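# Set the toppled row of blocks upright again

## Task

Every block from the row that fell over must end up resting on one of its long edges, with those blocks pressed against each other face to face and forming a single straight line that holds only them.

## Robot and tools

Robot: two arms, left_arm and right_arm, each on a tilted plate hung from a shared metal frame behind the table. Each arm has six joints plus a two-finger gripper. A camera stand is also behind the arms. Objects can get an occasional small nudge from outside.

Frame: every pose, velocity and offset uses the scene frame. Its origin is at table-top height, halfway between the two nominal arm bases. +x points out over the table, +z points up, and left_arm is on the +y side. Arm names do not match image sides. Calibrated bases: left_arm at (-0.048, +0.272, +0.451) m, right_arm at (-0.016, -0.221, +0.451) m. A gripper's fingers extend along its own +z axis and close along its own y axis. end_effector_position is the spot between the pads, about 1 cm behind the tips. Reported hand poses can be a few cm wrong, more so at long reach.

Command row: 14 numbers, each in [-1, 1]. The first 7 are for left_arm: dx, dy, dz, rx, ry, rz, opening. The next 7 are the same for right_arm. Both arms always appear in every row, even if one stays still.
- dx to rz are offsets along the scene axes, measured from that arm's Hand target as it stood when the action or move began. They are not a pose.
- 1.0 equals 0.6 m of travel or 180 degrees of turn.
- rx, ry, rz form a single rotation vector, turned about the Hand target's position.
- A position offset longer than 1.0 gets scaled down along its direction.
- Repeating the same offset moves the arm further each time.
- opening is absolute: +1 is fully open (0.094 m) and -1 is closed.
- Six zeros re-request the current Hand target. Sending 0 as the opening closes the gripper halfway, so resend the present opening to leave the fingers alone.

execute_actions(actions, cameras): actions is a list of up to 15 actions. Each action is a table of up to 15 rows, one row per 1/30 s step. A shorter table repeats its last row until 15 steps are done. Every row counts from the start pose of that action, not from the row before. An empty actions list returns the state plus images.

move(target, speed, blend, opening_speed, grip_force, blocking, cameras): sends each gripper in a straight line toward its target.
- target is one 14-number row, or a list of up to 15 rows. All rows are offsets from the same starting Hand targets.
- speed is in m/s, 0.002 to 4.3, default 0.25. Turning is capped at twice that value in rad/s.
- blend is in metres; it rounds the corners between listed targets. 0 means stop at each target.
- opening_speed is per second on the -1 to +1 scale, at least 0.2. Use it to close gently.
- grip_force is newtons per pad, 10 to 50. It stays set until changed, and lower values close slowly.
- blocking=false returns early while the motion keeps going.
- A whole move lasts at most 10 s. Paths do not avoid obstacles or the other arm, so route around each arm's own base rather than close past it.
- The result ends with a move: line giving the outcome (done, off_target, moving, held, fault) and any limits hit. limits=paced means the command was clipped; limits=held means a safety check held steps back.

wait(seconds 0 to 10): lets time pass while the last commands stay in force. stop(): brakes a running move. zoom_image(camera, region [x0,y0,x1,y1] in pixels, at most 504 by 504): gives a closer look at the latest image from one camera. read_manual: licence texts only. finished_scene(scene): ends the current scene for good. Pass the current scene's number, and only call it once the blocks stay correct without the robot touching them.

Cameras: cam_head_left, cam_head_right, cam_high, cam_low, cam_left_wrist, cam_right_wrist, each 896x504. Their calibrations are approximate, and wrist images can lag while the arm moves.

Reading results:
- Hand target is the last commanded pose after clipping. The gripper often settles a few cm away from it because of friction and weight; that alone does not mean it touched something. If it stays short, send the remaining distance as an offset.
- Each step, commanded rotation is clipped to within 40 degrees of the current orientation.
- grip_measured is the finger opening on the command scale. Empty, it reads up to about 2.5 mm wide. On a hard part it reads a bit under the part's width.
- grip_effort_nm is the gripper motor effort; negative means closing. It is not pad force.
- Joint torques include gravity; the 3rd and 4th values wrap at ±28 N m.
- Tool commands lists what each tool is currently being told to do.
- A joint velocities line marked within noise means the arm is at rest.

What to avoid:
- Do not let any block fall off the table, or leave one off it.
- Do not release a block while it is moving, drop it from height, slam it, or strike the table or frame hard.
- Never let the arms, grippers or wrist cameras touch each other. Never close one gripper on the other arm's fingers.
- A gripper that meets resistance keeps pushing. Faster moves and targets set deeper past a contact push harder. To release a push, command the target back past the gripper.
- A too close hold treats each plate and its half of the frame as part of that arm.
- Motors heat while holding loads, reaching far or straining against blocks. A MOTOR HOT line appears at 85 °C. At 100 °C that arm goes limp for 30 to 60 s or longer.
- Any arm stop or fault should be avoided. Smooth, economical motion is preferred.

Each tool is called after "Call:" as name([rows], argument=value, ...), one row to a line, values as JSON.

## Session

Call:
execute_actions(actions=[])

Scene clock: 0.00 s.
left_arm: end_effector_position=(+0.2272, -0.1159, +0.1041) grip_measured=+1.000 grip_effort_nm=n/a end_effector_quat_wxyz=(-0.024, +0.945, +0.326, +0.007) | right_arm: end_effector_position=(+0.5178, -0.1640, +0.3327) grip_measured=+1.000 grip_effort_nm=n/a end_effector_quat_wxyz=(-0.027, +0.768, -0.587, -0.253)
Joint positions: left_arm=[-0.828 2.47 1.245 -0.228 -0.542 1.694 0.094] | right_arm=[0.053 1.717 1.398 -1.143 -0.116 -1.798 0.094]
Joint velocities: within noise
Joint torques (N m): no reading
Motor temperatures (°C): left_arm=[26 30 34 29 26 24 30] | right_arm=[33 32 29 33 29 24 29]
Heat: left arm: hottest elbow 34 °C; right arm: hottest waist 33 °C.
Hand target: left_arm +0.2355, -0.1274, +0.1109; -0.010, +0.945, +0.326, +0.010 | right_arm +0.5258, -0.1617, +0.3374; -0.034, +0.771, -0.584, -0.250
Tool commands: left_gripper/opening=+1.0 right_gripper/opening=+1.0
camera_calibration:
cam_left_wrist: T_world_to_cam=[[-0.60407, 0.795755, 0.0432841, 0.224584], [0.728659, 0.529509, 0.434368, -0.111181], [0.322731, 0.293928, -0.899695, 0.146719], [0, 0, 0, 1]] pos_world=[0.169327, -0.162967, 0.170574]
cam_right_wrist: T_world_to_cam=[[0.925482, 0.309493, -0.218397, -0.361274], [0.320729, -0.947017, 0.0170977, -0.293422], [-0.201534, -0.0858699, -0.97571, 0.50427], [0, 0, 0, 1]] pos_world=[0.530089, -0.122762, 0.418138]

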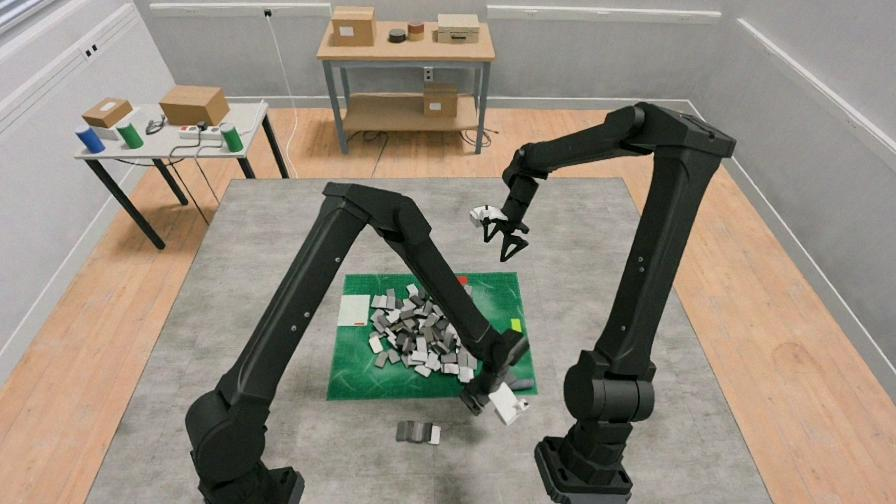

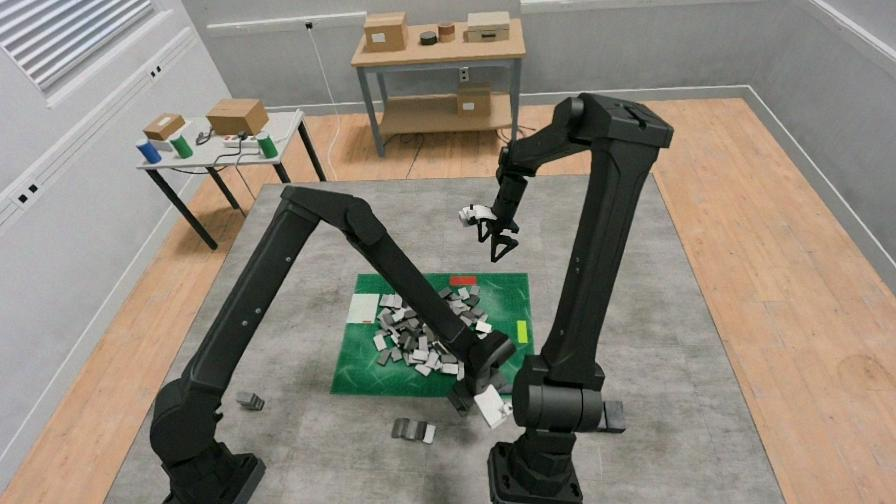

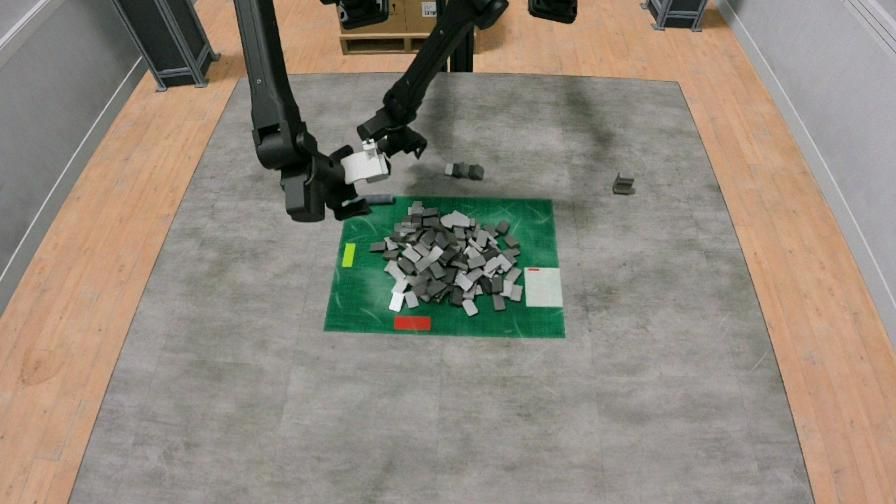

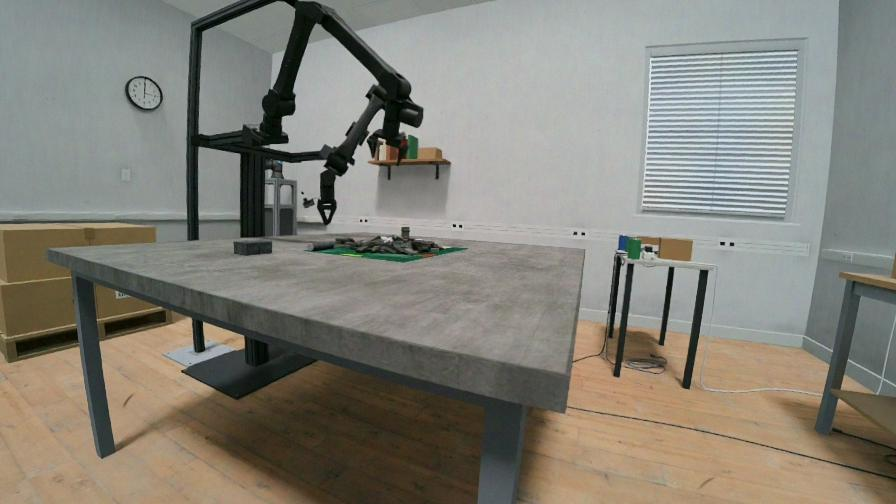

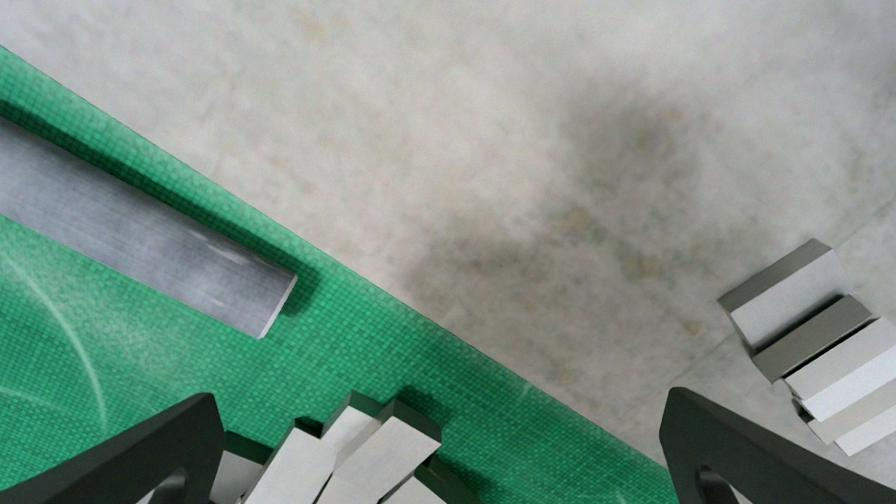

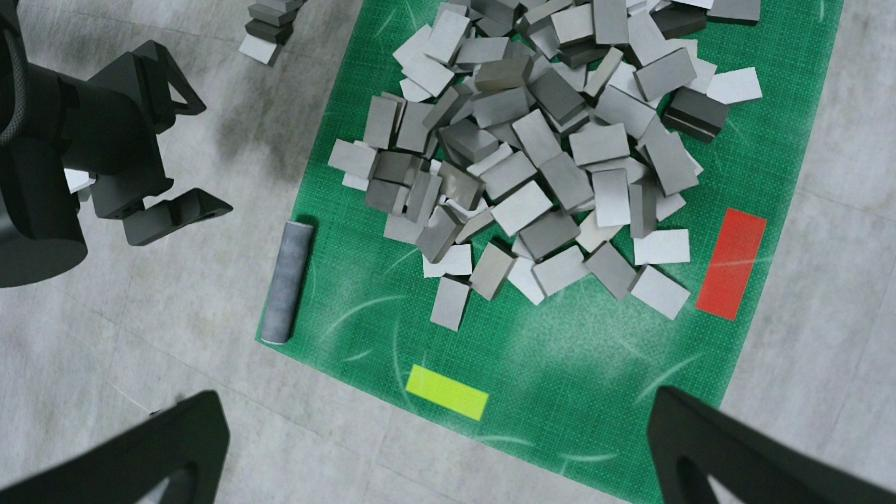

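Call:
zoom_image(camera="cam_left_wrist", region=[690, 220, 896, 470])

Call:
zoom_image(camera="cam_head_left", region=[380, 400, 460, 460])

Call:
zoom_image(camera="cam_right_wrist", region=[220, 0, 340, 80])

Call:
zoom_image(camera="cam_high", region=[410, 140, 510, 200])

Scaled by 2.016.

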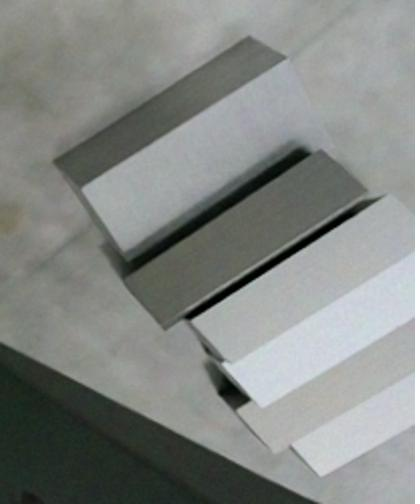

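Scaled by 6.300.

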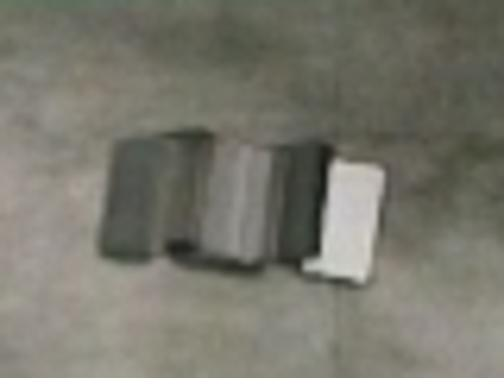

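Scaled by 4.200.

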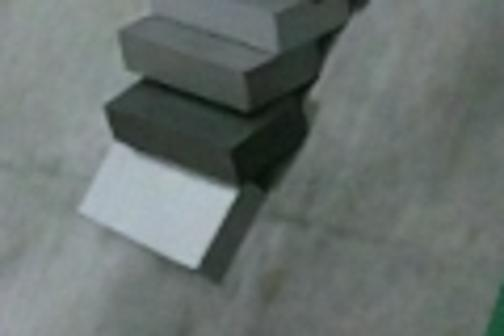

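Scaled by 5.040.

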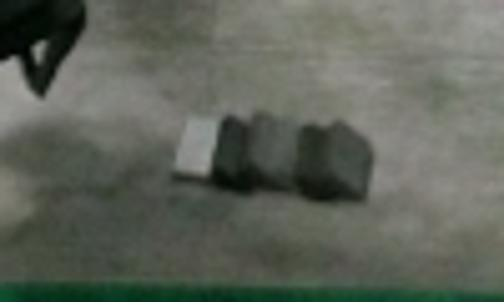

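Call:
move(target=[-0.1258, 0.304, 0.02, -0.0092, 0.0009, 0.2276, 1, 0, 0, 0, 0, 0, 0, 1], speed=0.3, cameras=["cam_left_wrist"])

Scene clock: 6.63 s.
left_arm: end_effector_position=(+0.1538, +0.0554, +0.1142) grip_measured=+1.000 grip_effort_nm=0.00 end_effector_quat_wxyz=(-0.014, +0.782, +0.623, +0.000) | right_arm: end_effector_position=(+0.5178, -0.1640, +0.3327) grip_measured=+1.000 grip_effort_nm=0.00 end_effector_quat_wxyz=(-0.027, +0.768, -0.587, -0.253)
Joint positions: left_arm=[-0.632 2.351 0.71 0.303 -0.476 1.238 0.094] | right_arm=[0.053 1.717 1.398 -1.143 -0.116 -1.798 0.094]
Joint torques (N m): left_arm=[-6.01 -11.87 -3.75 1.21 0.24 -0.28] | right_arm=[4.31 -17.32 6.98 -0.29 -0.24 -0.03]
Heat: left arm: hottest elbow 34 °C; right arm: hottest waist 33 °C.
Hand target: left_arm +0.1600, +0.0550, +0.1229; +0.000, +0.771, +0.637, +0.000 | right_arm +0.5258, -0.1617, +0.3374; -0.034, +0.771, -0.584, -0.250
Off the commanded pose: left_arm 0.011 m, 3 deg | right_arm 0.010 m, 1 deg.
move: off_target (left_arm)
camera_calibration:
cam_left_wrist: T_world_to_cam=[[-0.970787, 0.238695, 0.0244544, 0.132946], [0.226221, 0.876525, 0.424887, -0.0937114], [0.0799834, 0.418007, -0.904916, 0.160157], [0, 0, 0, 1]] pos_world=[0.137452, -0.01654, 0.181494]
Images, in order (width x height): cam_left_wrist 896x504.

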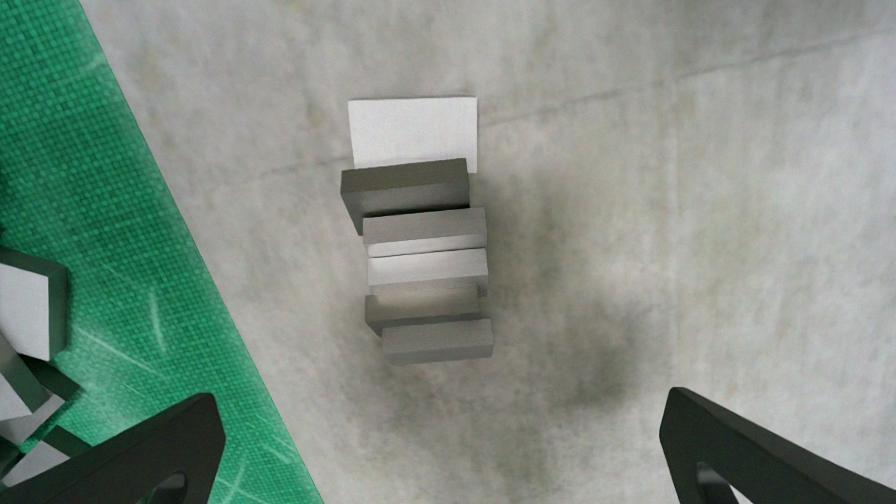

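Call:
zoom_image(camera="cam_left_wrist", region=[320, 80, 520, 380])

Scaled by 1.680.

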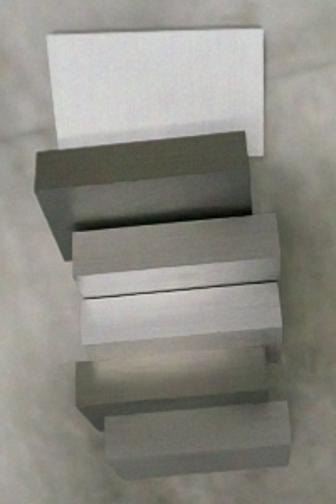

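Call:
move(target=[0.005, 0.11, -0.045, 0, 0, 0, 1, 0, 0, 0, 0, 0, 0, 1], speed=0.25, cameras=["cam_left_wrist"])

Call:
zoom_image(camera="cam_left_wrist", region=[300, 0, 600, 300])

Scene clock: 9.73 s.
left_arm: end_effector_position=(+0.1797, +0.1158, +0.0925) grip_measured=+1.000 grip_effort_nm=0.00 end_effector_quat_wxyz=(+0.004, +0.762, +0.647, +0.008) | right_arm: end_effector_position=(+0.5178, -0.1640, +0.3327) grip_measured=+1.000 grip_effort_nm=0.00 end_effector_quat_wxyz=(-0.027, +0.768, -0.587, -0.253)
Joint positions: left_arm=[-0.417 2.351 0.654 0.501 -0.41 1.422 0.094] | right_arm=[0.053 1.717 1.398 -1.143 -0.116 -1.798 0.094]
Joint torques (N m): left_arm=[-5.07 -8.29 -5.46 1.33 0.25 0.01] | right_arm=[4.19 -17.08 7.05 -0.29 -0.23 0.01]
Heat: left arm: hottest elbow 34 °C; right arm: hottest waist 33 °C.
Hand target: left_arm +0.1630, +0.1210, +0.0959; +0.000, +0.771, +0.637, +0.000 | right_arm +0.5258, -0.1617, +0.3374; -0.034, +0.771, -0.584, -0.250
Off the commanded pose: left_arm 0.018 m, 2 deg | right_arm 0.010 m, 1 deg.
move: off_target (left_arm)
camera_calibration:
cam_left_wrist: T_world_to_cam=[[-0.983817, 0.178508, -0.0154325, 0.157285], [0.156043, 0.895952, 0.415837, -0.132015], [0.0880572, 0.4067, -0.909308, 0.113594], [0, 0, 0, 1]] pos_world=[0.165337, 0.0440039, 0.160616]
Images, in order (width x height): cam_left_wrist 896x504.

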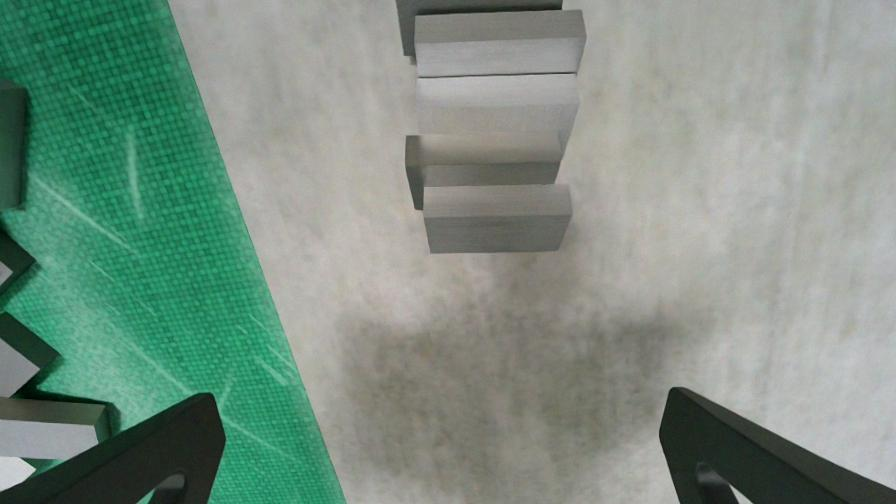

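Scaled by 1.680.

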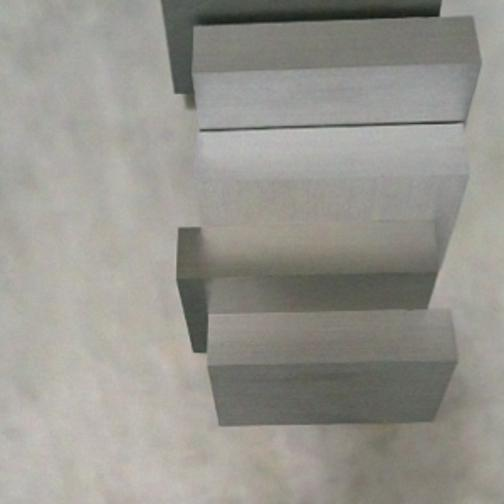

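Call:
move(target=[-0.01, -0.0283, -0.0833, -0.066, 0.0093, 0.0167, 0.45, 0, 0, 0, 0, 0, 0, 1], speed=0.2, cameras=["cam_left_wrist"])

Scene clock: 40.57 s.
left_arm: end_effector_position=(+0.1584, +0.1051, +0.0463) grip_measured=+0.451 grip_effort_nm=-0.07 end_effector_quat_wxyz=(+0.063, +0.745, +0.660, -0.078) | right_arm: end_effector_position=(+0.5178, -0.1640, +0.3327) grip_measured=+1.000 grip_effort_nm=0.00 end_effector_quat_wxyz=(-0.027, +0.768, -0.587, -0.253)
Joint positions: left_arm=[-0.299 2.501 0.713 0.627 -0.157 1.493 0.068] | right_arm=[0.053 1.717 1.398 -1.143 -0.116 -1.798 0.094]
Joint torques (N m): left_arm=[-4.54 -7.88 -4.3 1.32 0.41 -0.02] | right_arm=[4.19 -17.44 7.02 -0.36 -0.24 -0.01]
Heat: left arm: hottest elbow 35 °C; right arm: hottest waist 33 °C.
Hand target: left_arm +0.1570, +0.1041, +0.0459; +0.071, +0.750, +0.653, -0.077 | right_arm +0.5258, -0.1617, +0.3374; -0.034, +0.771, -0.584, -0.250
Off the commanded pose: left_arm 0.002 m, 1 deg | right_arm 0.010 m, 1 deg.
move: done
camera_calibration:
cam_left_wrist: T_world_to_cam=[[-0.990501, 0.137324, 0.00712082, 0.141786], [0.135513, 0.966028, 0.220058, -0.0950187], [0.0233404, 0.218933, -0.975461, 0.11084], [0, 0, 0, 1]] pos_world=[0.150729, 0.0480535, 0.12802]
Images, in order (width x height): cam_left_wrist 896x504.

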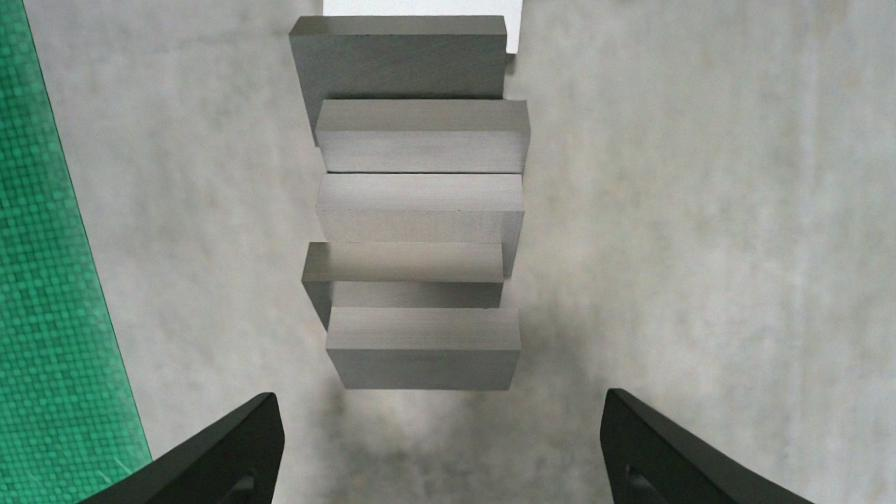

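Call:
move(target=[0.0088, -0.001, -0.0447, 0, 0, 0, 0.45, 0, 0, 0, 0, 0, 0, 1], speed=0.1, cameras=["cam_left_wrist"])

Scene clock: 44.13 s.
left_arm: end_effector_position=(+0.1668, +0.1038, +0.0200) grip_measured=+0.451 grip_effort_nm=-0.07 end_effector_quat_wxyz=(+0.067, +0.744, +0.660, -0.075) | right_arm: end_effector_position=(+0.5178, -0.1640, +0.3327) grip_measured=+1.000 grip_effort_nm=0.00 end_effector_quat_wxyz=(-0.027, +0.768, -0.587, -0.253)
Joint positions: left_arm=[-0.27 2.556 0.783 0.627 -0.145 1.52 0.068] | right_arm=[0.053 1.717 1.398 -1.143 -0.116 -1.798 0.094]
Joint torques (N m): left_arm=[-4.48 -8 -4.26 0.83 0.41 0.02] | right_arm=[4.01 -17.44 7.05 -0.39 -0.25 0.02]
Heat: left arm: hottest elbow 35 °C; right arm: hottest waist 33 °C.
Hand target: left_arm +0.1623, +0.1035, +0.0191; +0.071, +0.750, +0.653, -0.077 | right_arm +0.5258, -0.1617, +0.3374; -0.034, +0.771, -0.584, -0.250
Off the commanded pose: left_arm 0.005 m, 1 deg | right_arm 0.010 m, 1 deg.
move: done
camera_calibration:
cam_left_wrist: T_world_to_cam=[[-0.990958, 0.134123, -0.00361599, 0.151052], [0.13008, 0.966993, 0.219096, -0.0882061], [0.0328824, 0.216644, -0.975697, 0.0838905], [0, 0, 0, 1]] pos_world=[0.158401, 0.0468608, 0.101724]
Images, in order (width x height): cam_left_wrist 896x504.

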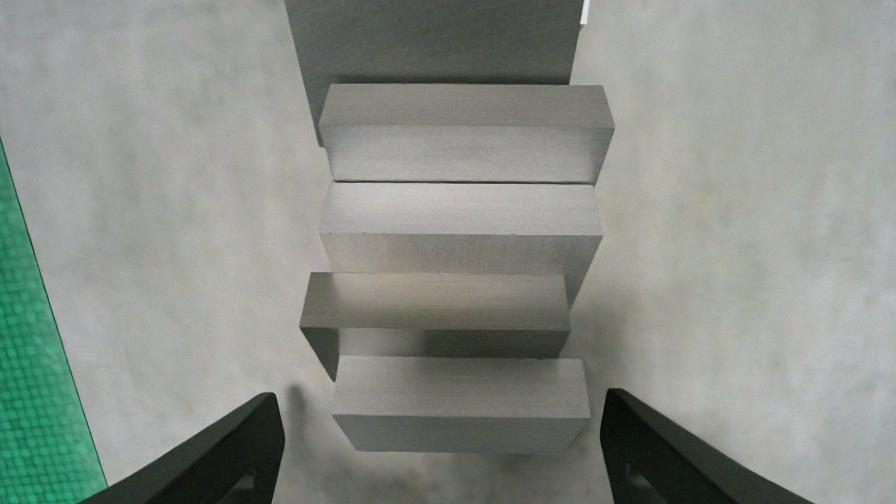

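Call:
move(target=[-0.004, 0, 0, 0, 0, 0, -0.11, 0, 0, 0, 0, 0, 0, 1], speed=0.05, opening_speed=0.6, cameras=["cam_left_wrist"])

Scene clock: 46.23 s.
left_arm: end_effector_position=(+0.1633, +0.1040, +0.0191) grip_measured=-0.083 grip_effort_nm=-1.02 end_effector_quat_wxyz=(+0.065, +0.746, +0.658, -0.076) | right_arm: end_effector_position=(+0.5178, -0.1640, +0.3327) grip_measured=+1.000 grip_effort_nm=0.00 end_effector_quat_wxyz=(-0.027, +0.768, -0.587, -0.253)
Joint positions: left_arm=[-0.27 2.562 0.783 0.627 -0.145 1.525 0.043] | right_arm=[0.053 1.717 1.398 -1.143 -0.116 -1.798 0.094]
Joint torques (N m): left_arm=[-4.66 -7.94 -4.51 1.14 0.39 -0.01] | right_arm=[3.96 -17.2 7.02 -0.36 -0.25 -0.01]
Heat: left arm: hottest elbow 35 °C; right arm: hottest waist 33 °C.
Hand target: left_arm +0.1599, +0.1035, +0.0191; +0.071, +0.750, +0.653, -0.077 | right_arm +0.5258, -0.1617, +0.3374; -0.034, +0.771, -0.584, -0.250
Off the commanded pose: left_arm 0.003 m, 1 deg | right_arm 0.010 m, 1 deg.
move: done
camera_calibration:
cam_left_wrist: T_world_to_cam=[[-0.990064, 0.14061, 0.0012574, 0.146712], [0.137459, 0.965919, 0.219327, -0.0889711], [0.0296251, 0.217321, -0.97565, 0.0835268], [0, 0, 0, 1]] pos_world=[0.15501, 0.0471575, 0.100822]
Images, in order (width x height): cam_left_wrist 896x504.

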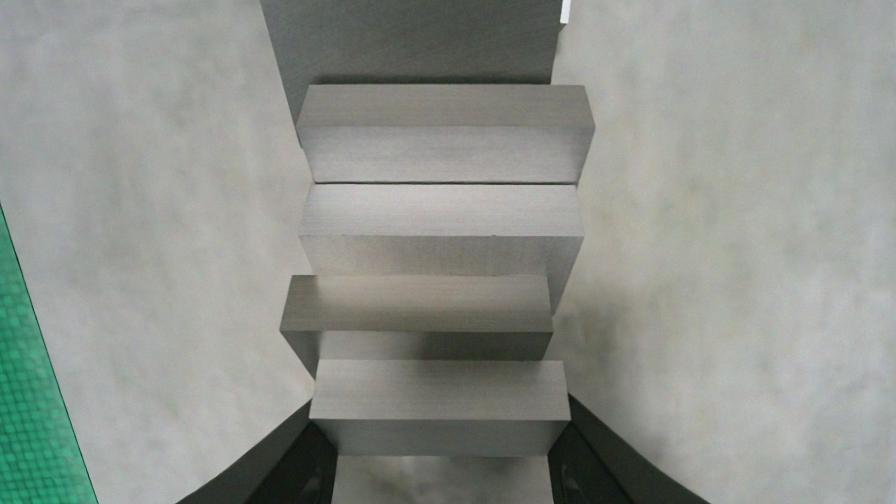

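Call:
move([
  [0, 0, 0.08, 0, 0, 0, -0.11, 0, 0, 0, 0, 0, 0, 1],
  [0.0327, 0.06, 0.1, -0.2450, -0.0368, 0.1740, -0.11, 0, 0, 0, 0, 0, 0, 1],
  [0.0327, 0.0492, 0.0107, -0.2450, -0.0368, 0.1740, -0.11, 0, 0, 0, 0, 0, 0, 1],
], speed=[0.12, 0.25, 0.12], blend=[0.015, 0.015, 0], cameras=["cam_left_wrist"])

Scene clock: 51.93 s.
left_arm: end_effector_position=(+0.1840, +0.1351, +0.0221) grip_measured=-0.083 grip_effort_nm=-1.03 end_effector_quat_wxyz=(+0.397, +0.482, +0.743, -0.240) | right_arm: end_effector_position=(+0.5178, -0.1640, +0.3327) grip_measured=+1.000 grip_effort_nm=0.00 end_effector_quat_wxyz=(-0.027, +0.768, -0.587, -0.253)
Joint positions: left_arm=[0.176 2.794 0.828 1.159 0.794 1.299 0.043] | right_arm=[0.053 1.717 1.398 -1.143 -0.116 -1.798 0.094]
Joint torques (N m): left_arm=[-1.9 -6.12 -6.09 1.07 0.97 -0.31] | right_arm=[4.01 -17.2 6.99 -0.34 -0.24 0]
Heat: left arm: hottest elbow 35 °C; right arm: hottest waist 33 °C.
Hand target: left_arm +0.1795, +0.1330, +0.0255; +0.397, +0.473, +0.746, -0.250 | right_arm +0.5258, -0.1617, +0.3374; -0.034, +0.771, -0.584, -0.250
Off the commanded pose: left_arm 0.006 m, 2 deg | right_arm 0.010 m, 1 deg.
move: done
camera_calibration:
cam_left_wrist: T_world_to_cam=[[-0.911112, -0.410388, -0.0381576, 0.223648], [-0.334024, 0.789455, -0.514966, 0.00441282], [0.24146, -0.456446, -0.856361, 0.128495], [0, 0, 0, 1]] pos_world=[0.174216, 0.14695, 0.120844]
Images, in order (width x height): cam_left_wrist 896x504.

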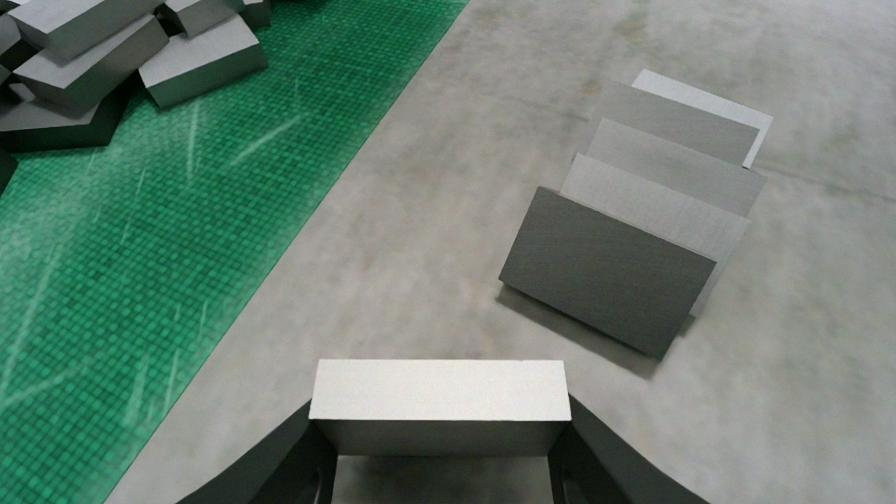

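Call:
move(target=[0, 0, -0.0108, 0, 0, 0, -0.11, 0, 0, 0, 0, 0, 0, 1], speed=0.05)

Call:
move(target=[0, 0, -0.0033, 0, 0, 0, -0.11, 0, 0, 0, 0, 0, 0, 1], speed=0.03)

Scene clock: 53.43 s.
left_arm: end_effector_position=(+0.1869, +0.1358, +0.0166) grip_measured=-0.083 grip_effort_nm=-1.03 end_effector_quat_wxyz=(+0.400, +0.482, +0.742, -0.237) | right_arm: end_effector_position=(+0.5178, -0.1640, +0.3327) grip_measured=+1.000 grip_effort_nm=-0.01 end_effector_quat_wxyz=(-0.027, +0.768, -0.587, -0.253)
Joint positions: left_arm=[0.179 2.803 0.846 1.159 0.797 1.299 0.043] | right_arm=[0.053 1.717 1.398 -1.143 -0.116 -1.798 0.094]
Joint torques (N m): left_arm=[-1.85 -6.12 -6.02 0.68 0.96 -0.27] | right_arm=[4.37 -17.08 7.01 -0.32 -0.25 -0.02]
Heat: left arm: hottest elbow 35 °C; right arm: hottest waist 33 °C.
Hand target: left_arm +0.1795, +0.1330, +0.0190; +0.397, +0.473, +0.746, -0.250 | right_arm +0.5258, -0.1617, +0.3374; -0.034, +0.771, -0.584, -0.250
Off the commanded pose: left_arm 0.008 m, 2 deg | right_arm 0.010 m, 1 deg.
move: done

Scene clock: 54.43 s.
left_arm: end_effector_position=(+0.1878, +0.1358, +0.0147) grip_measured=-0.083 grip_effort_nm=-1.03 end_effector_quat_wxyz=(+0.401, +0.483, +0.742, -0.236) | right_arm: end_effector_position=(+0.5178, -0.1640, +0.3327) grip_measured=+1.000 grip_effort_nm=0.00 end_effector_quat_wxyz=(-0.027, +0.768, -0.587, -0.253)
Joint positions: left_arm=[0.179 2.806 0.852 1.159 0.797 1.299 0.043] | right_arm=[0.053 1.717 1.398 -1.143 -0.116 -1.798 0.094]
Joint torques (N m): left_arm=[-1.9 -6.12 -6.04 0.55 0.97 -0.26] | right_arm=[4.07 -17.2 7.02 -0.34 -0.25 0]
Heat: left arm: hottest elbow 35 °C; right arm: hottest waist 33 °C.
Hand target: left_arm +0.1795, +0.1330, +0.0171; +0.397, +0.473, +0.746, -0.250 | right_arm +0.5258, -0.1617, +0.3374; -0.034, +0.771, -0.584, -0.250
Off the commanded pose: left_arm 0.009 m, 2 deg | right_arm 0.010 m, 1 deg.
move: done

Call:
move(target=[0, 0, -0.0033, 0, 0, 0, -0.11, 0, 0, 0, 0, 0, 0, 1], speed=0.03)

Scene clock: 55.70 s.
left_arm: end_effector_position=(+0.1875, +0.1358, +0.0139) grip_measured=-0.083 grip_effort_nm=-1.03 end_effector_quat_wxyz=(+0.401, +0.477, +0.745, -0.239) | right_arm: end_effector_position=(+0.5178, -0.1640, +0.3327) grip_measured=+1.000 grip_effort_nm=0.00 end_effector_quat_wxyz=(-0.027, +0.768, -0.587, -0.253)
Joint positions: left_arm=[0.181 2.809 0.855 1.159 0.8 1.287 0.043] | right_arm=[0.053 1.717 1.398 -1.143 -0.116 -1.798 0.094]
Joint torques (N m): left_arm=[-1.85 -6.01 -5.82 0.43 0.87 -0.25] | right_arm=[3.96 -17.38 7.01 -0.35 -0.26 -0.01]
Heat: left arm: hottest elbow 35 °C; right arm: hottest waist 33 °C.
Hand target: left_arm +0.1795, +0.1330, +0.0151; +0.397, +0.473, +0.746, -0.250 | right_arm +0.5258, -0.1617, +0.3374; -0.034, +0.771, -0.584, -0.250
Off the commanded pose: left_arm 0.008 m, 1 deg | right_arm 0.010 m, 1 deg.
move: done

Call:
move(target=[0, 0, 0.001, 0, 0, 0, 0.25, 0, 0, 0, 0, 0, 0, 1], speed=0.03, opening_speed=0.6, cameras=["cam_left_wrist"])

Scene clock: 57.30 s.
left_arm: end_effector_position=(+0.1875, +0.1357, +0.0141) grip_measured=+0.249 grip_effort_nm=0.07 end_effector_quat_wxyz=(+0.403, +0.482, +0.741, -0.237) | right_arm: end_effector_position=(+0.5178, -0.1640, +0.3327) grip_measured=+1.000 grip_effort_nm=0.00 end_effector_quat_wxyz=(-0.027, +0.768, -0.587, -0.253)
Joint positions: left_arm=[0.181 2.809 0.855 1.159 0.802 1.299 0.059] | right_arm=[0.053 1.717 1.398 -1.143 -0.116 -1.798 0.094]
Joint torques (N m): left_arm=[-1.96 -6.07 -5.94 0.47 0.82 -0.25] | right_arm=[4.19 -17.55 7.04 -0.4 -0.25 -0.01]
Heat: left arm: hottest elbow 35 °C; right arm: hottest waist 33 °C.
Hand target: left_arm +0.1795, +0.1330, +0.0157; +0.397, +0.473, +0.746, -0.250 | right_arm +0.5258, -0.1617, +0.3374; -0.034, +0.771, -0.584, -0.250
Off the commanded pose: left_arm 0.008 m, 2 deg | right_arm 0.010 m, 1 deg.
move: done
camera_calibration:
cam_left_wrist: T_world_to_cam=[[-0.90898, -0.413965, -0.0488606, 0.22686], [-0.330432, 0.787045, -0.520936, 0.000713739], [0.254105, -0.457376, -0.852196, 0.118727], [0, 0, 0, 1]] pos_world=[0.176278, 0.147653, 0.112635]
Images, in order (width x height): cam_left_wrist 896x504.

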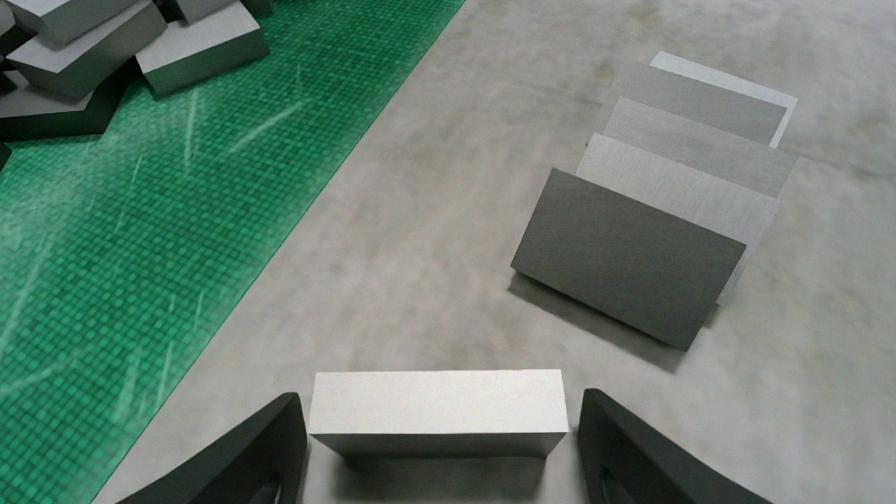

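Call:
move([
  [-0.0263, 0.0563, 0.0417, 0, 0, 0, 0.45, 0, 0, 0, 0, 0, 0, 1],
  [-0.0242, -0.055, 0.1405, 0.2785, 0.0418, -0.1714, 0.45, 0, 0, 0, 0, 0, 0, 1],
  [-0.0295, -0.0803, 0.0422, 0.2785, 0.0418, -0.1714, 0.45, 0, 0, 0, 0, 0, 0, 1],
], speed=[0.15, 0.3, 0.2], blend=[0.01, 0.03, 0], cameras=["cam_left_wrist"])

Scene clock: 63.20 s.
left_arm: end_effector_position=(+0.1697, +0.0819, +0.0417) grip_measured=+0.449 grip_effort_nm=0.07 end_effector_quat_wxyz=(+0.045, +0.757, +0.651, -0.031) | right_arm: end_effector_position=(+0.5178, -0.1640, +0.3327) grip_measured=+1.000 grip_effort_nm=0.00 end_effector_quat_wxyz=(-0.027, +0.768, -0.587, -0.253)
Joint positions: left_arm=[-0.402 2.519 0.771 0.587 -0.295 1.433 0.068] | right_arm=[0.053 1.717 1.398 -1.143 -0.116 -1.798 0.094]
Joint torques (N m): left_arm=[-5.13 -8.7 -3.75 -0.18 0.1 -0.25] | right_arm=[4.19 -17.14 7.1 -0.27 -0.26 -0.02]
Heat: left arm: hottest elbow 35 °C; right arm: hottest waist 33 °C.
Hand target: left_arm +0.1618, +0.0848, +0.0410; +0.036, +0.753, +0.656, -0.037 | right_arm +0.5258, -0.1617, +0.3374; -0.034, +0.771, -0.584, -0.250
Off the commanded pose: left_arm 0.008 m, 1 deg | right_arm 0.010 m, 1 deg.
move: done
camera_calibration:
cam_left_wrist: T_world_to_cam=[[-0.986083, 0.16399, -0.0273338, 0.154735], [0.147484, 0.938744, 0.311462, -0.0767136], [0.0767362, 0.303096, -0.949865, 0.0941425], [0, 0, 0, 1]] pos_world=[0.156671, 0.0181051, 0.117546]
Images, in order (width x height): cam_left_wrist 896x504.

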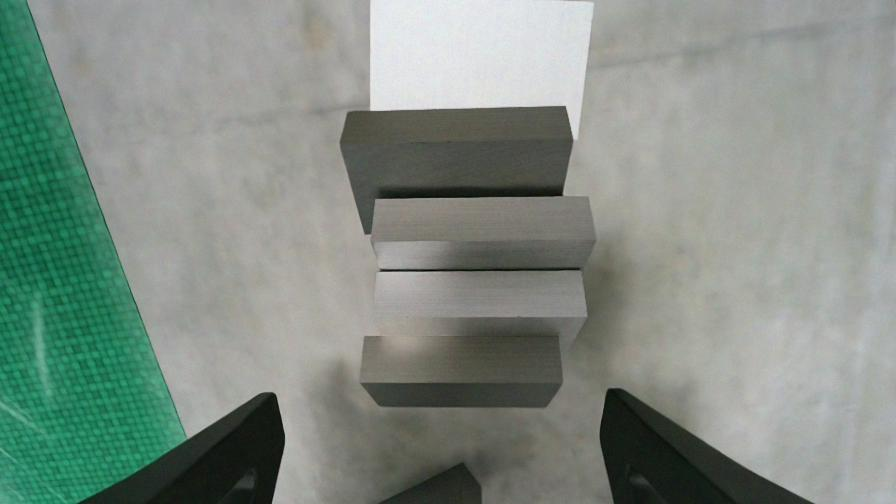

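Call:
move(target=[-0.0015, 0.0065, -0.036, 0, 0, 0, 0.45, 0, 0, 0, 0, 0, 0, 1], speed=0.1, cameras=["cam_left_wrist"])

Scene clock: 65.50 s.
left_arm: end_effector_position=(+0.1655, +0.0886, +0.0202) grip_measured=+0.449 grip_effort_nm=0.07 end_effector_quat_wxyz=(+0.035, +0.748, +0.662, -0.033) | right_arm: end_effector_position=(+0.5178, -0.1640, +0.3327) grip_measured=+1.000 grip_effort_nm=0.00 end_effector_quat_wxyz=(-0.027, +0.768, -0.587, -0.253)
Joint positions: left_arm=[-0.367 2.571 0.814 0.587 -0.289 1.433 0.068] | right_arm=[0.053 1.717 1.398 -1.143 -0.116 -1.798 0.094]
Joint torques (N m): left_arm=[-5.13 -8.35 -3.89 0.66 0.33 0] | right_arm=[4.19 -17.55 7.06 -0.4 -0.28 0.01]
Heat: left arm: hottest elbow 35 °C; right arm: hottest waist 33 °C.
Hand target: left_arm +0.1609, +0.0887, +0.0194; +0.036, +0.753, +0.656, -0.037 | right_arm +0.5258, -0.1617, +0.3374; -0.034, +0.771, -0.584, -0.250
Off the commanded pose: left_arm 0.005 m, 1 deg | right_arm 0.010 m, 1 deg.
move: done
camera_calibration:
cam_left_wrist: T_world_to_cam=[[-0.990437, 0.137759, -0.0074954, 0.151529], [0.128113, 0.938525, 0.320559, -0.072642], [0.0511945, 0.316533, -0.947199, 0.0749696], [0, 0, 0, 1]] pos_world=[0.155548, 0.0235715, 0.0954329]
Images, in order (width x height): cam_left_wrist 896x504.

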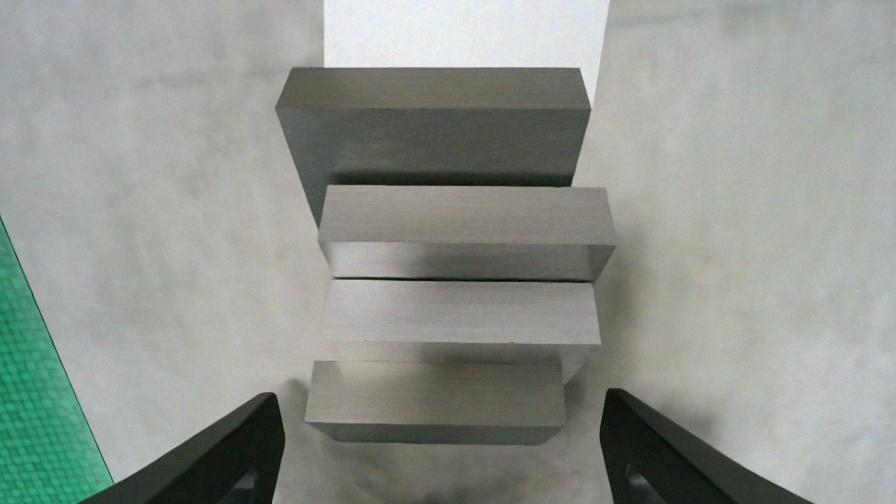

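Call:
move(target=[0, 0, 0, 0, 0, 0, -0.11, 0, 0, 0, 0, 0, 0, 1], speed=0.05, opening_speed=0.7, cameras=["cam_left_wrist"])

Scene clock: 67.23 s.
left_arm: end_effector_position=(+0.1655, +0.0886, +0.0202) grip_measured=-0.084 grip_effort_nm=-1.02 end_effector_quat_wxyz=(+0.035, +0.748, +0.662, -0.033) | right_arm: end_effector_position=(+0.5178, -0.1640, +0.3327) grip_measured=+1.000 grip_effort_nm=0.00 end_effector_quat_wxyz=(-0.027, +0.768, -0.587, -0.253)
Joint positions: left_arm=[-0.367 2.571 0.814 0.587 -0.289 1.433 0.043] | right_arm=[0.053 1.717 1.398 -1.143 -0.116 -1.798 0.094]
Joint torques (N m): left_arm=[-5.13 -8.41 -3.89 0.68 0.33 0] | right_arm=[3.9 -17.38 7.04 -0.39 -0.25 -0.01]
Heat: left arm: hottest elbow 35 °C; right arm: hottest waist 33 °C.
Hand target: left_arm +0.1609, +0.0887, +0.0194; +0.036, +0.753, +0.656, -0.037 | right_arm +0.5258, -0.1617, +0.3374; -0.034, +0.771, -0.584, -0.250
Off the commanded pose: left_arm 0.005 m, 1 deg | right_arm 0.010 m, 1 deg.
move: done
camera_calibration:
cam_left_wrist: T_world_to_cam=[[-0.990437, 0.137759, -0.0074954, 0.151529], [0.128113, 0.938525, 0.320559, -0.072642], [0.0511945, 0.316533, -0.947199, 0.0749696], [0, 0, 0, 1]] pos_world=[0.155548, 0.0235715, 0.0954329]
Images, in order (width x height): cam_left_wrist 896x504.

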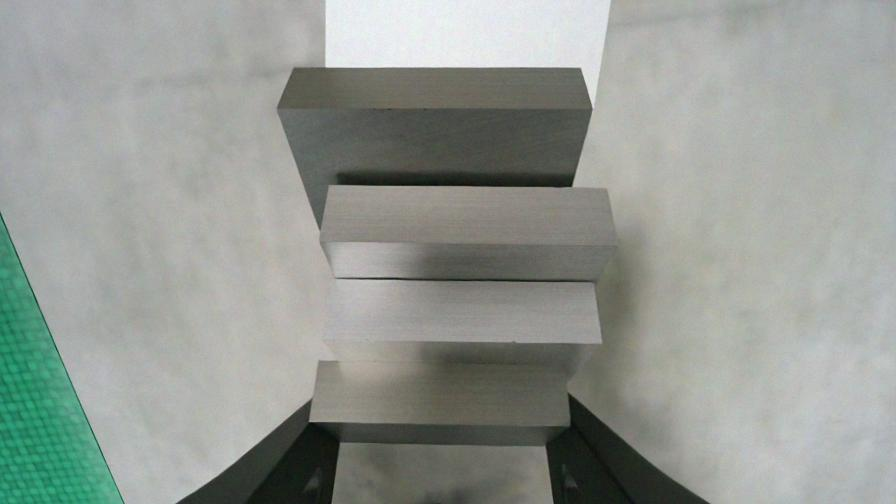

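Call:
move([
  [0, 0, 0.08, 0, 0, 0, -0.11, 0, 0, 0, 0, 0, 0, 1],
  [0.0213, 0.112, 0.11, -0.2671, -0.0401, 0.1723, -0.11, 0, 0, 0, 0, 0, 0, 1],
  [0.0213, 0.1002, 0.0177, -0.2671, -0.0401, 0.1723, -0.11, 0, 0, 0, 0, 0, 0, 1],
], speed=[0.12, 0.25, 0.12], blend=[0.015, 0.015, 0], cameras=["cam_left_wrist"])

Scene clock: 72.80 s.
left_arm: end_effector_position=(+0.1795, +0.1527, +0.0265) grip_measured=-0.084 grip_effort_nm=-1.03 end_effector_quat_wxyz=(+0.384, +0.487, +0.750, -0.229) | right_arm: end_effector_position=(+0.5178, -0.1640, +0.3327) grip_measured=+1.000 grip_effort_nm=0.00 end_effector_quat_wxyz=(-0.027, +0.768, -0.587, -0.253)
Joint positions: left_arm=[0.219 2.765 0.794 1.125 0.786 1.352 0.043] | right_arm=[0.053 1.717 1.398 -1.143 -0.116 -1.798 0.094]
Joint torques (N m): left_arm=[-1.85 -6.18 -6.23 0.79 0.96 -0.3] | right_arm=[4.07 -17.2 7.13 -0.34 -0.26 0]
Heat: left arm: hottest elbow 35 °C; right arm: hottest waist 33 °C.
Hand target: left_arm +0.1737, +0.1488, +0.0300; +0.384, +0.478, +0.752, -0.241 | right_arm +0.5258, -0.1617, +0.3374; -0.034, +0.771, -0.584, -0.250
Off the commanded pose: left_arm 0.008 m, 2 deg | right_arm 0.010 m, 1 deg.
move: done
camera_calibration:
cam_left_wrist: T_world_to_cam=[[-0.910245, -0.411873, -0.0426059, 0.227106], [-0.342086, 0.805987, -0.483076, -0.0106818], [0.233306, -0.425142, -0.874541, 0.138564], [0, 0, 0, 1]] pos_world=[0.17074, 0.161057, 0.125695]
Images, in order (width x height): cam_left_wrist 896x504.

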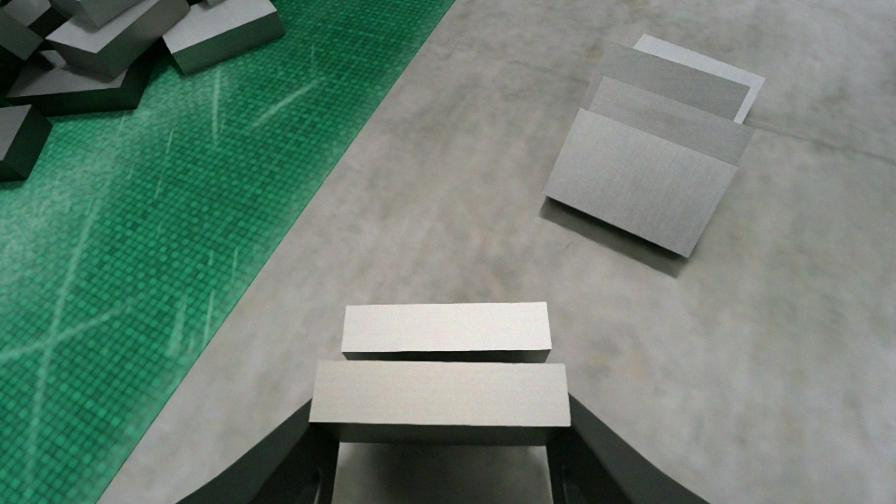

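Call:
move(target=[0.0042, -0.0075, -0.0133, 0, 0, 0, -0.11, 0, 0, 0, 0, 0, 0, 1], speed=0.06, cameras=["cam_left_wrist"])

Scene clock: 74.73 s.
left_arm: end_effector_position=(+0.1825, +0.1526, +0.0187) grip_measured=-0.084 grip_effort_nm=-1.03 end_effector_quat_wxyz=(+0.386, +0.483, +0.752, -0.227) | right_arm: end_effector_position=(+0.5178, -0.1640, +0.3327) grip_measured=+1.000 grip_effort_nm=0.00 end_effector_quat_wxyz=(-0.027, +0.768, -0.587, -0.253)
Joint positions: left_arm=[0.219 2.779 0.819 1.125 0.786 1.339 0.043] | right_arm=[0.053 1.717 1.398 -1.143 -0.116 -1.798 0.094]
Joint torques (N m): left_arm=[-2.9 -6.07 -6.15 0.76 0.62 -0.29] | right_arm=[4.13 -17.38 7.06 -0.36 -0.25 0]
Heat: left arm: hottest elbow 35 °C; right arm: hottest waist 33 °C.
Hand target: left_arm +0.1762, +0.1443, +0.0220; +0.384, +0.478, +0.752, -0.241 | right_arm +0.5258, -0.1617, +0.3374; -0.034, +0.771, -0.584, -0.250
Off the commanded pose: left_arm 0.011 m, 2 deg | right_arm 0.010 m, 1 deg.
move: off_target (left_arm)
camera_calibration:
cam_left_wrist: T_world_to_cam=[[-0.906569, -0.419832, -0.0432814, 0.22999], [-0.348386, 0.802266, -0.484764, -0.0115265], [0.238243, -0.424394, -0.873573, 0.129956], [0, 0, 0, 1]] pos_world=[0.173526, 0.160957, 0.117893]
Images, in order (width x height): cam_left_wrist 896x504.

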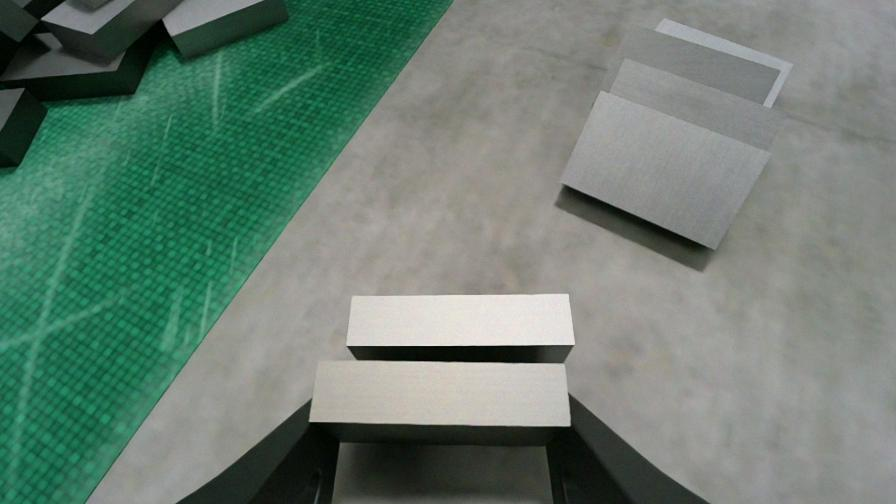

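Call:
move([
  [-0.0018, 0.002, 0.05, 0, 0, 0, -0.11, 0, 0, 0, 0, 0, 0, 1],
  [-0.0018, -0.03, 0.0883, 0, 0, 0, -0.11, 0, 0, 0, 0, 0, 0, 1],
  [-0.0018, 0.0117, 0.0883, 0, 0, 0, -0.11, 0, 0, 0, 0, 0, 0, 1],
  [-0.0018, 0, 0.0017, 0, 0, 0, -0.11, 0, 0, 0, 0, 0, 0, 1],
], speed=[0.2, 0.25, 0.25, 0.15], blend=[0.01, 0.004, 0.01, 0], cameras=["cam_left_wrist"])

Scene clock: 78.07 s.
left_arm: end_effector_position=(+0.1826, +0.1495, +0.0206) grip_measured=-0.084 grip_effort_nm=-1.03 end_effector_quat_wxyz=(+0.385, +0.476, +0.756, -0.229) | right_arm: end_effector_position=(+0.5178, -0.1640, +0.3327) grip_measured=+1.000 grip_effort_nm=0.00 end_effector_quat_wxyz=(-0.027, +0.768, -0.587, -0.253)
Joint positions: left_arm=[0.209 2.782 0.814 1.145 0.779 1.309 0.043] | right_arm=[0.053 1.717 1.398 -1.143 -0.116 -1.798 0.094]
Joint torques (N m): left_arm=[-2.08 -6.24 -6.04 0.16 0.95 0] | right_arm=[4.25 -17.26 7.02 -0.34 -0.22 0.01]
Heat: left arm: hottest elbow 35 °C; right arm: hottest waist 33 °C.
Hand target: left_arm +0.1752, +0.1443, +0.0231; +0.384, +0.478, +0.752, -0.241 | right_arm +0.5258, -0.1617, +0.3374; -0.034, +0.771, -0.584, -0.250
Off the commanded pose: left_arm 0.009 m, 1 deg | right_arm 0.010 m, 1 deg.
move: done
camera_calibration:
cam_left_wrist: T_world_to_cam=[[-0.901679, -0.431216, -0.0320544, 0.229414], [-0.363036, 0.795212, -0.485636, -0.00443325], [0.234904, -0.426251, -0.873573, 0.131174], [0, 0, 0, 1]] pos_world=[0.174435, 0.158366, 0.119791]
Images, in order (width x height): cam_left_wrist 896x504.

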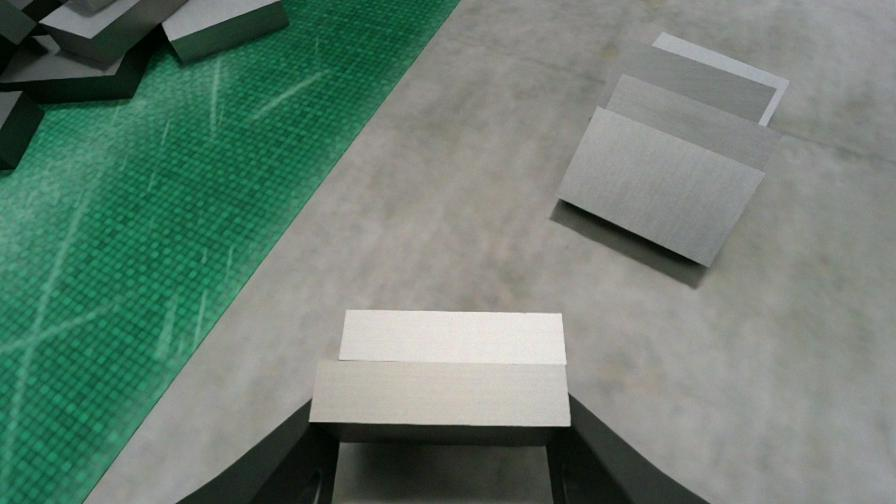

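Call:
move(target=[-0.002, -0.0005, -0.0075, 0, 0, 0, -0.11, 0, 0, 0, 0, 0, 0, 1], speed=0.05)

Call:
move(target=[0, 0, -0.0033, 0, 0, 0, -0.11, 0, 0, 0, 0, 0, 0, 1], speed=0.03, cameras=["cam_left_wrist"])

Scene clock: 80.43 s.
left_arm: end_effector_position=(+0.1835, +0.1490, +0.0163) grip_measured=-0.084 grip_effort_nm=-1.03 end_effector_quat_wxyz=(+0.388, +0.478, +0.755, -0.228) | right_arm: end_effector_position=(+0.5178, -0.1640, +0.3327) grip_measured=+1.000 grip_effort_nm=-0.01 end_effector_quat_wxyz=(-0.027, +0.768, -0.587, -0.253)
Joint positions: left_arm=[0.209 2.791 0.828 1.145 0.78 1.312 0.043] | right_arm=[0.053 1.717 1.398 -1.143 -0.116 -1.798 0.094]
Joint torques (N m): left_arm=[-1.9 -6.12 -6.15 0.05 0.95 0] | right_arm=[3.9 -17.26 7.02 -0.35 -0.25 -0.02]
Heat: left arm: hottest elbow 35 °C; right arm: hottest waist 33 °C.
Hand target: left_arm +0.1740, +0.1440, +0.0186; +0.384, +0.478, +0.752, -0.241 | right_arm +0.5258, -0.1617, +0.3374; -0.034, +0.771, -0.584, -0.250
Off the commanded pose: left_arm 0.011 m, 2 deg | right_arm 0.010 m, 1 deg.
move: off_target (left_arm)

Scene clock: 81.43 s.
left_arm: end_effector_position=(+0.1833, +0.1487, +0.0141) grip_measured=-0.084 grip_effort_nm=-1.03 end_effector_quat_wxyz=(+0.387, +0.478, +0.755, -0.229) | right_arm: end_effector_position=(+0.5178, -0.1640, +0.3327) grip_measured=+1.000 grip_effort_nm=0.00 end_effector_quat_wxyz=(-0.027, +0.768, -0.587, -0.253)
Joint positions: left_arm=[0.209 2.794 0.834 1.139 0.78 1.312 0.043] | right_arm=[0.053 1.717 1.398 -1.143 -0.116 -1.798 0.094]
Joint torques (N m): left_arm=[-1.85 -6.01 -6.13 0.14 0.95 0] | right_arm=[4.37 -17.38 7.09 -0.36 -0.25 0.01]
Heat: left arm: hottest elbow 35 °C; right arm: hottest waist 33 °C.
Hand target: left_arm +0.1740, +0.1440, +0.0166; +0.384, +0.478, +0.752, -0.241 | right_arm +0.5258, -0.1617, +0.3374; -0.034, +0.771, -0.584, -0.250
Off the commanded pose: left_arm 0.011 m, 2 deg | right_arm 0.010 m, 1 deg.
move: off_target (left_arm)
camera_calibration:
cam_left_wrist: T_world_to_cam=[[-0.902428, -0.429353, -0.0357654, 0.22943], [-0.359413, 0.795996, -0.487045, -0.0073306], [0.237583, -0.426669, -0.872644, 0.124511], [0, 0, 0, 1]] pos_world=[0.174828, 0.157466, 0.113289]
Images, in order (width x height): cam_left_wrist 896x504.

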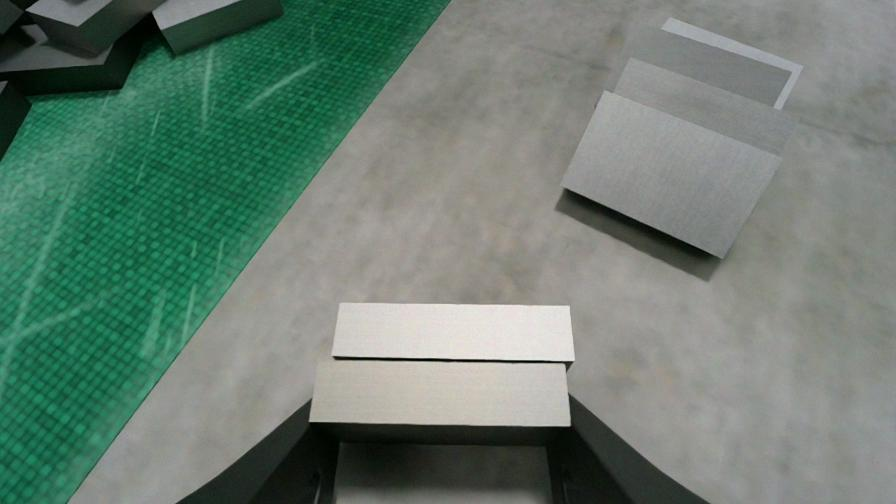

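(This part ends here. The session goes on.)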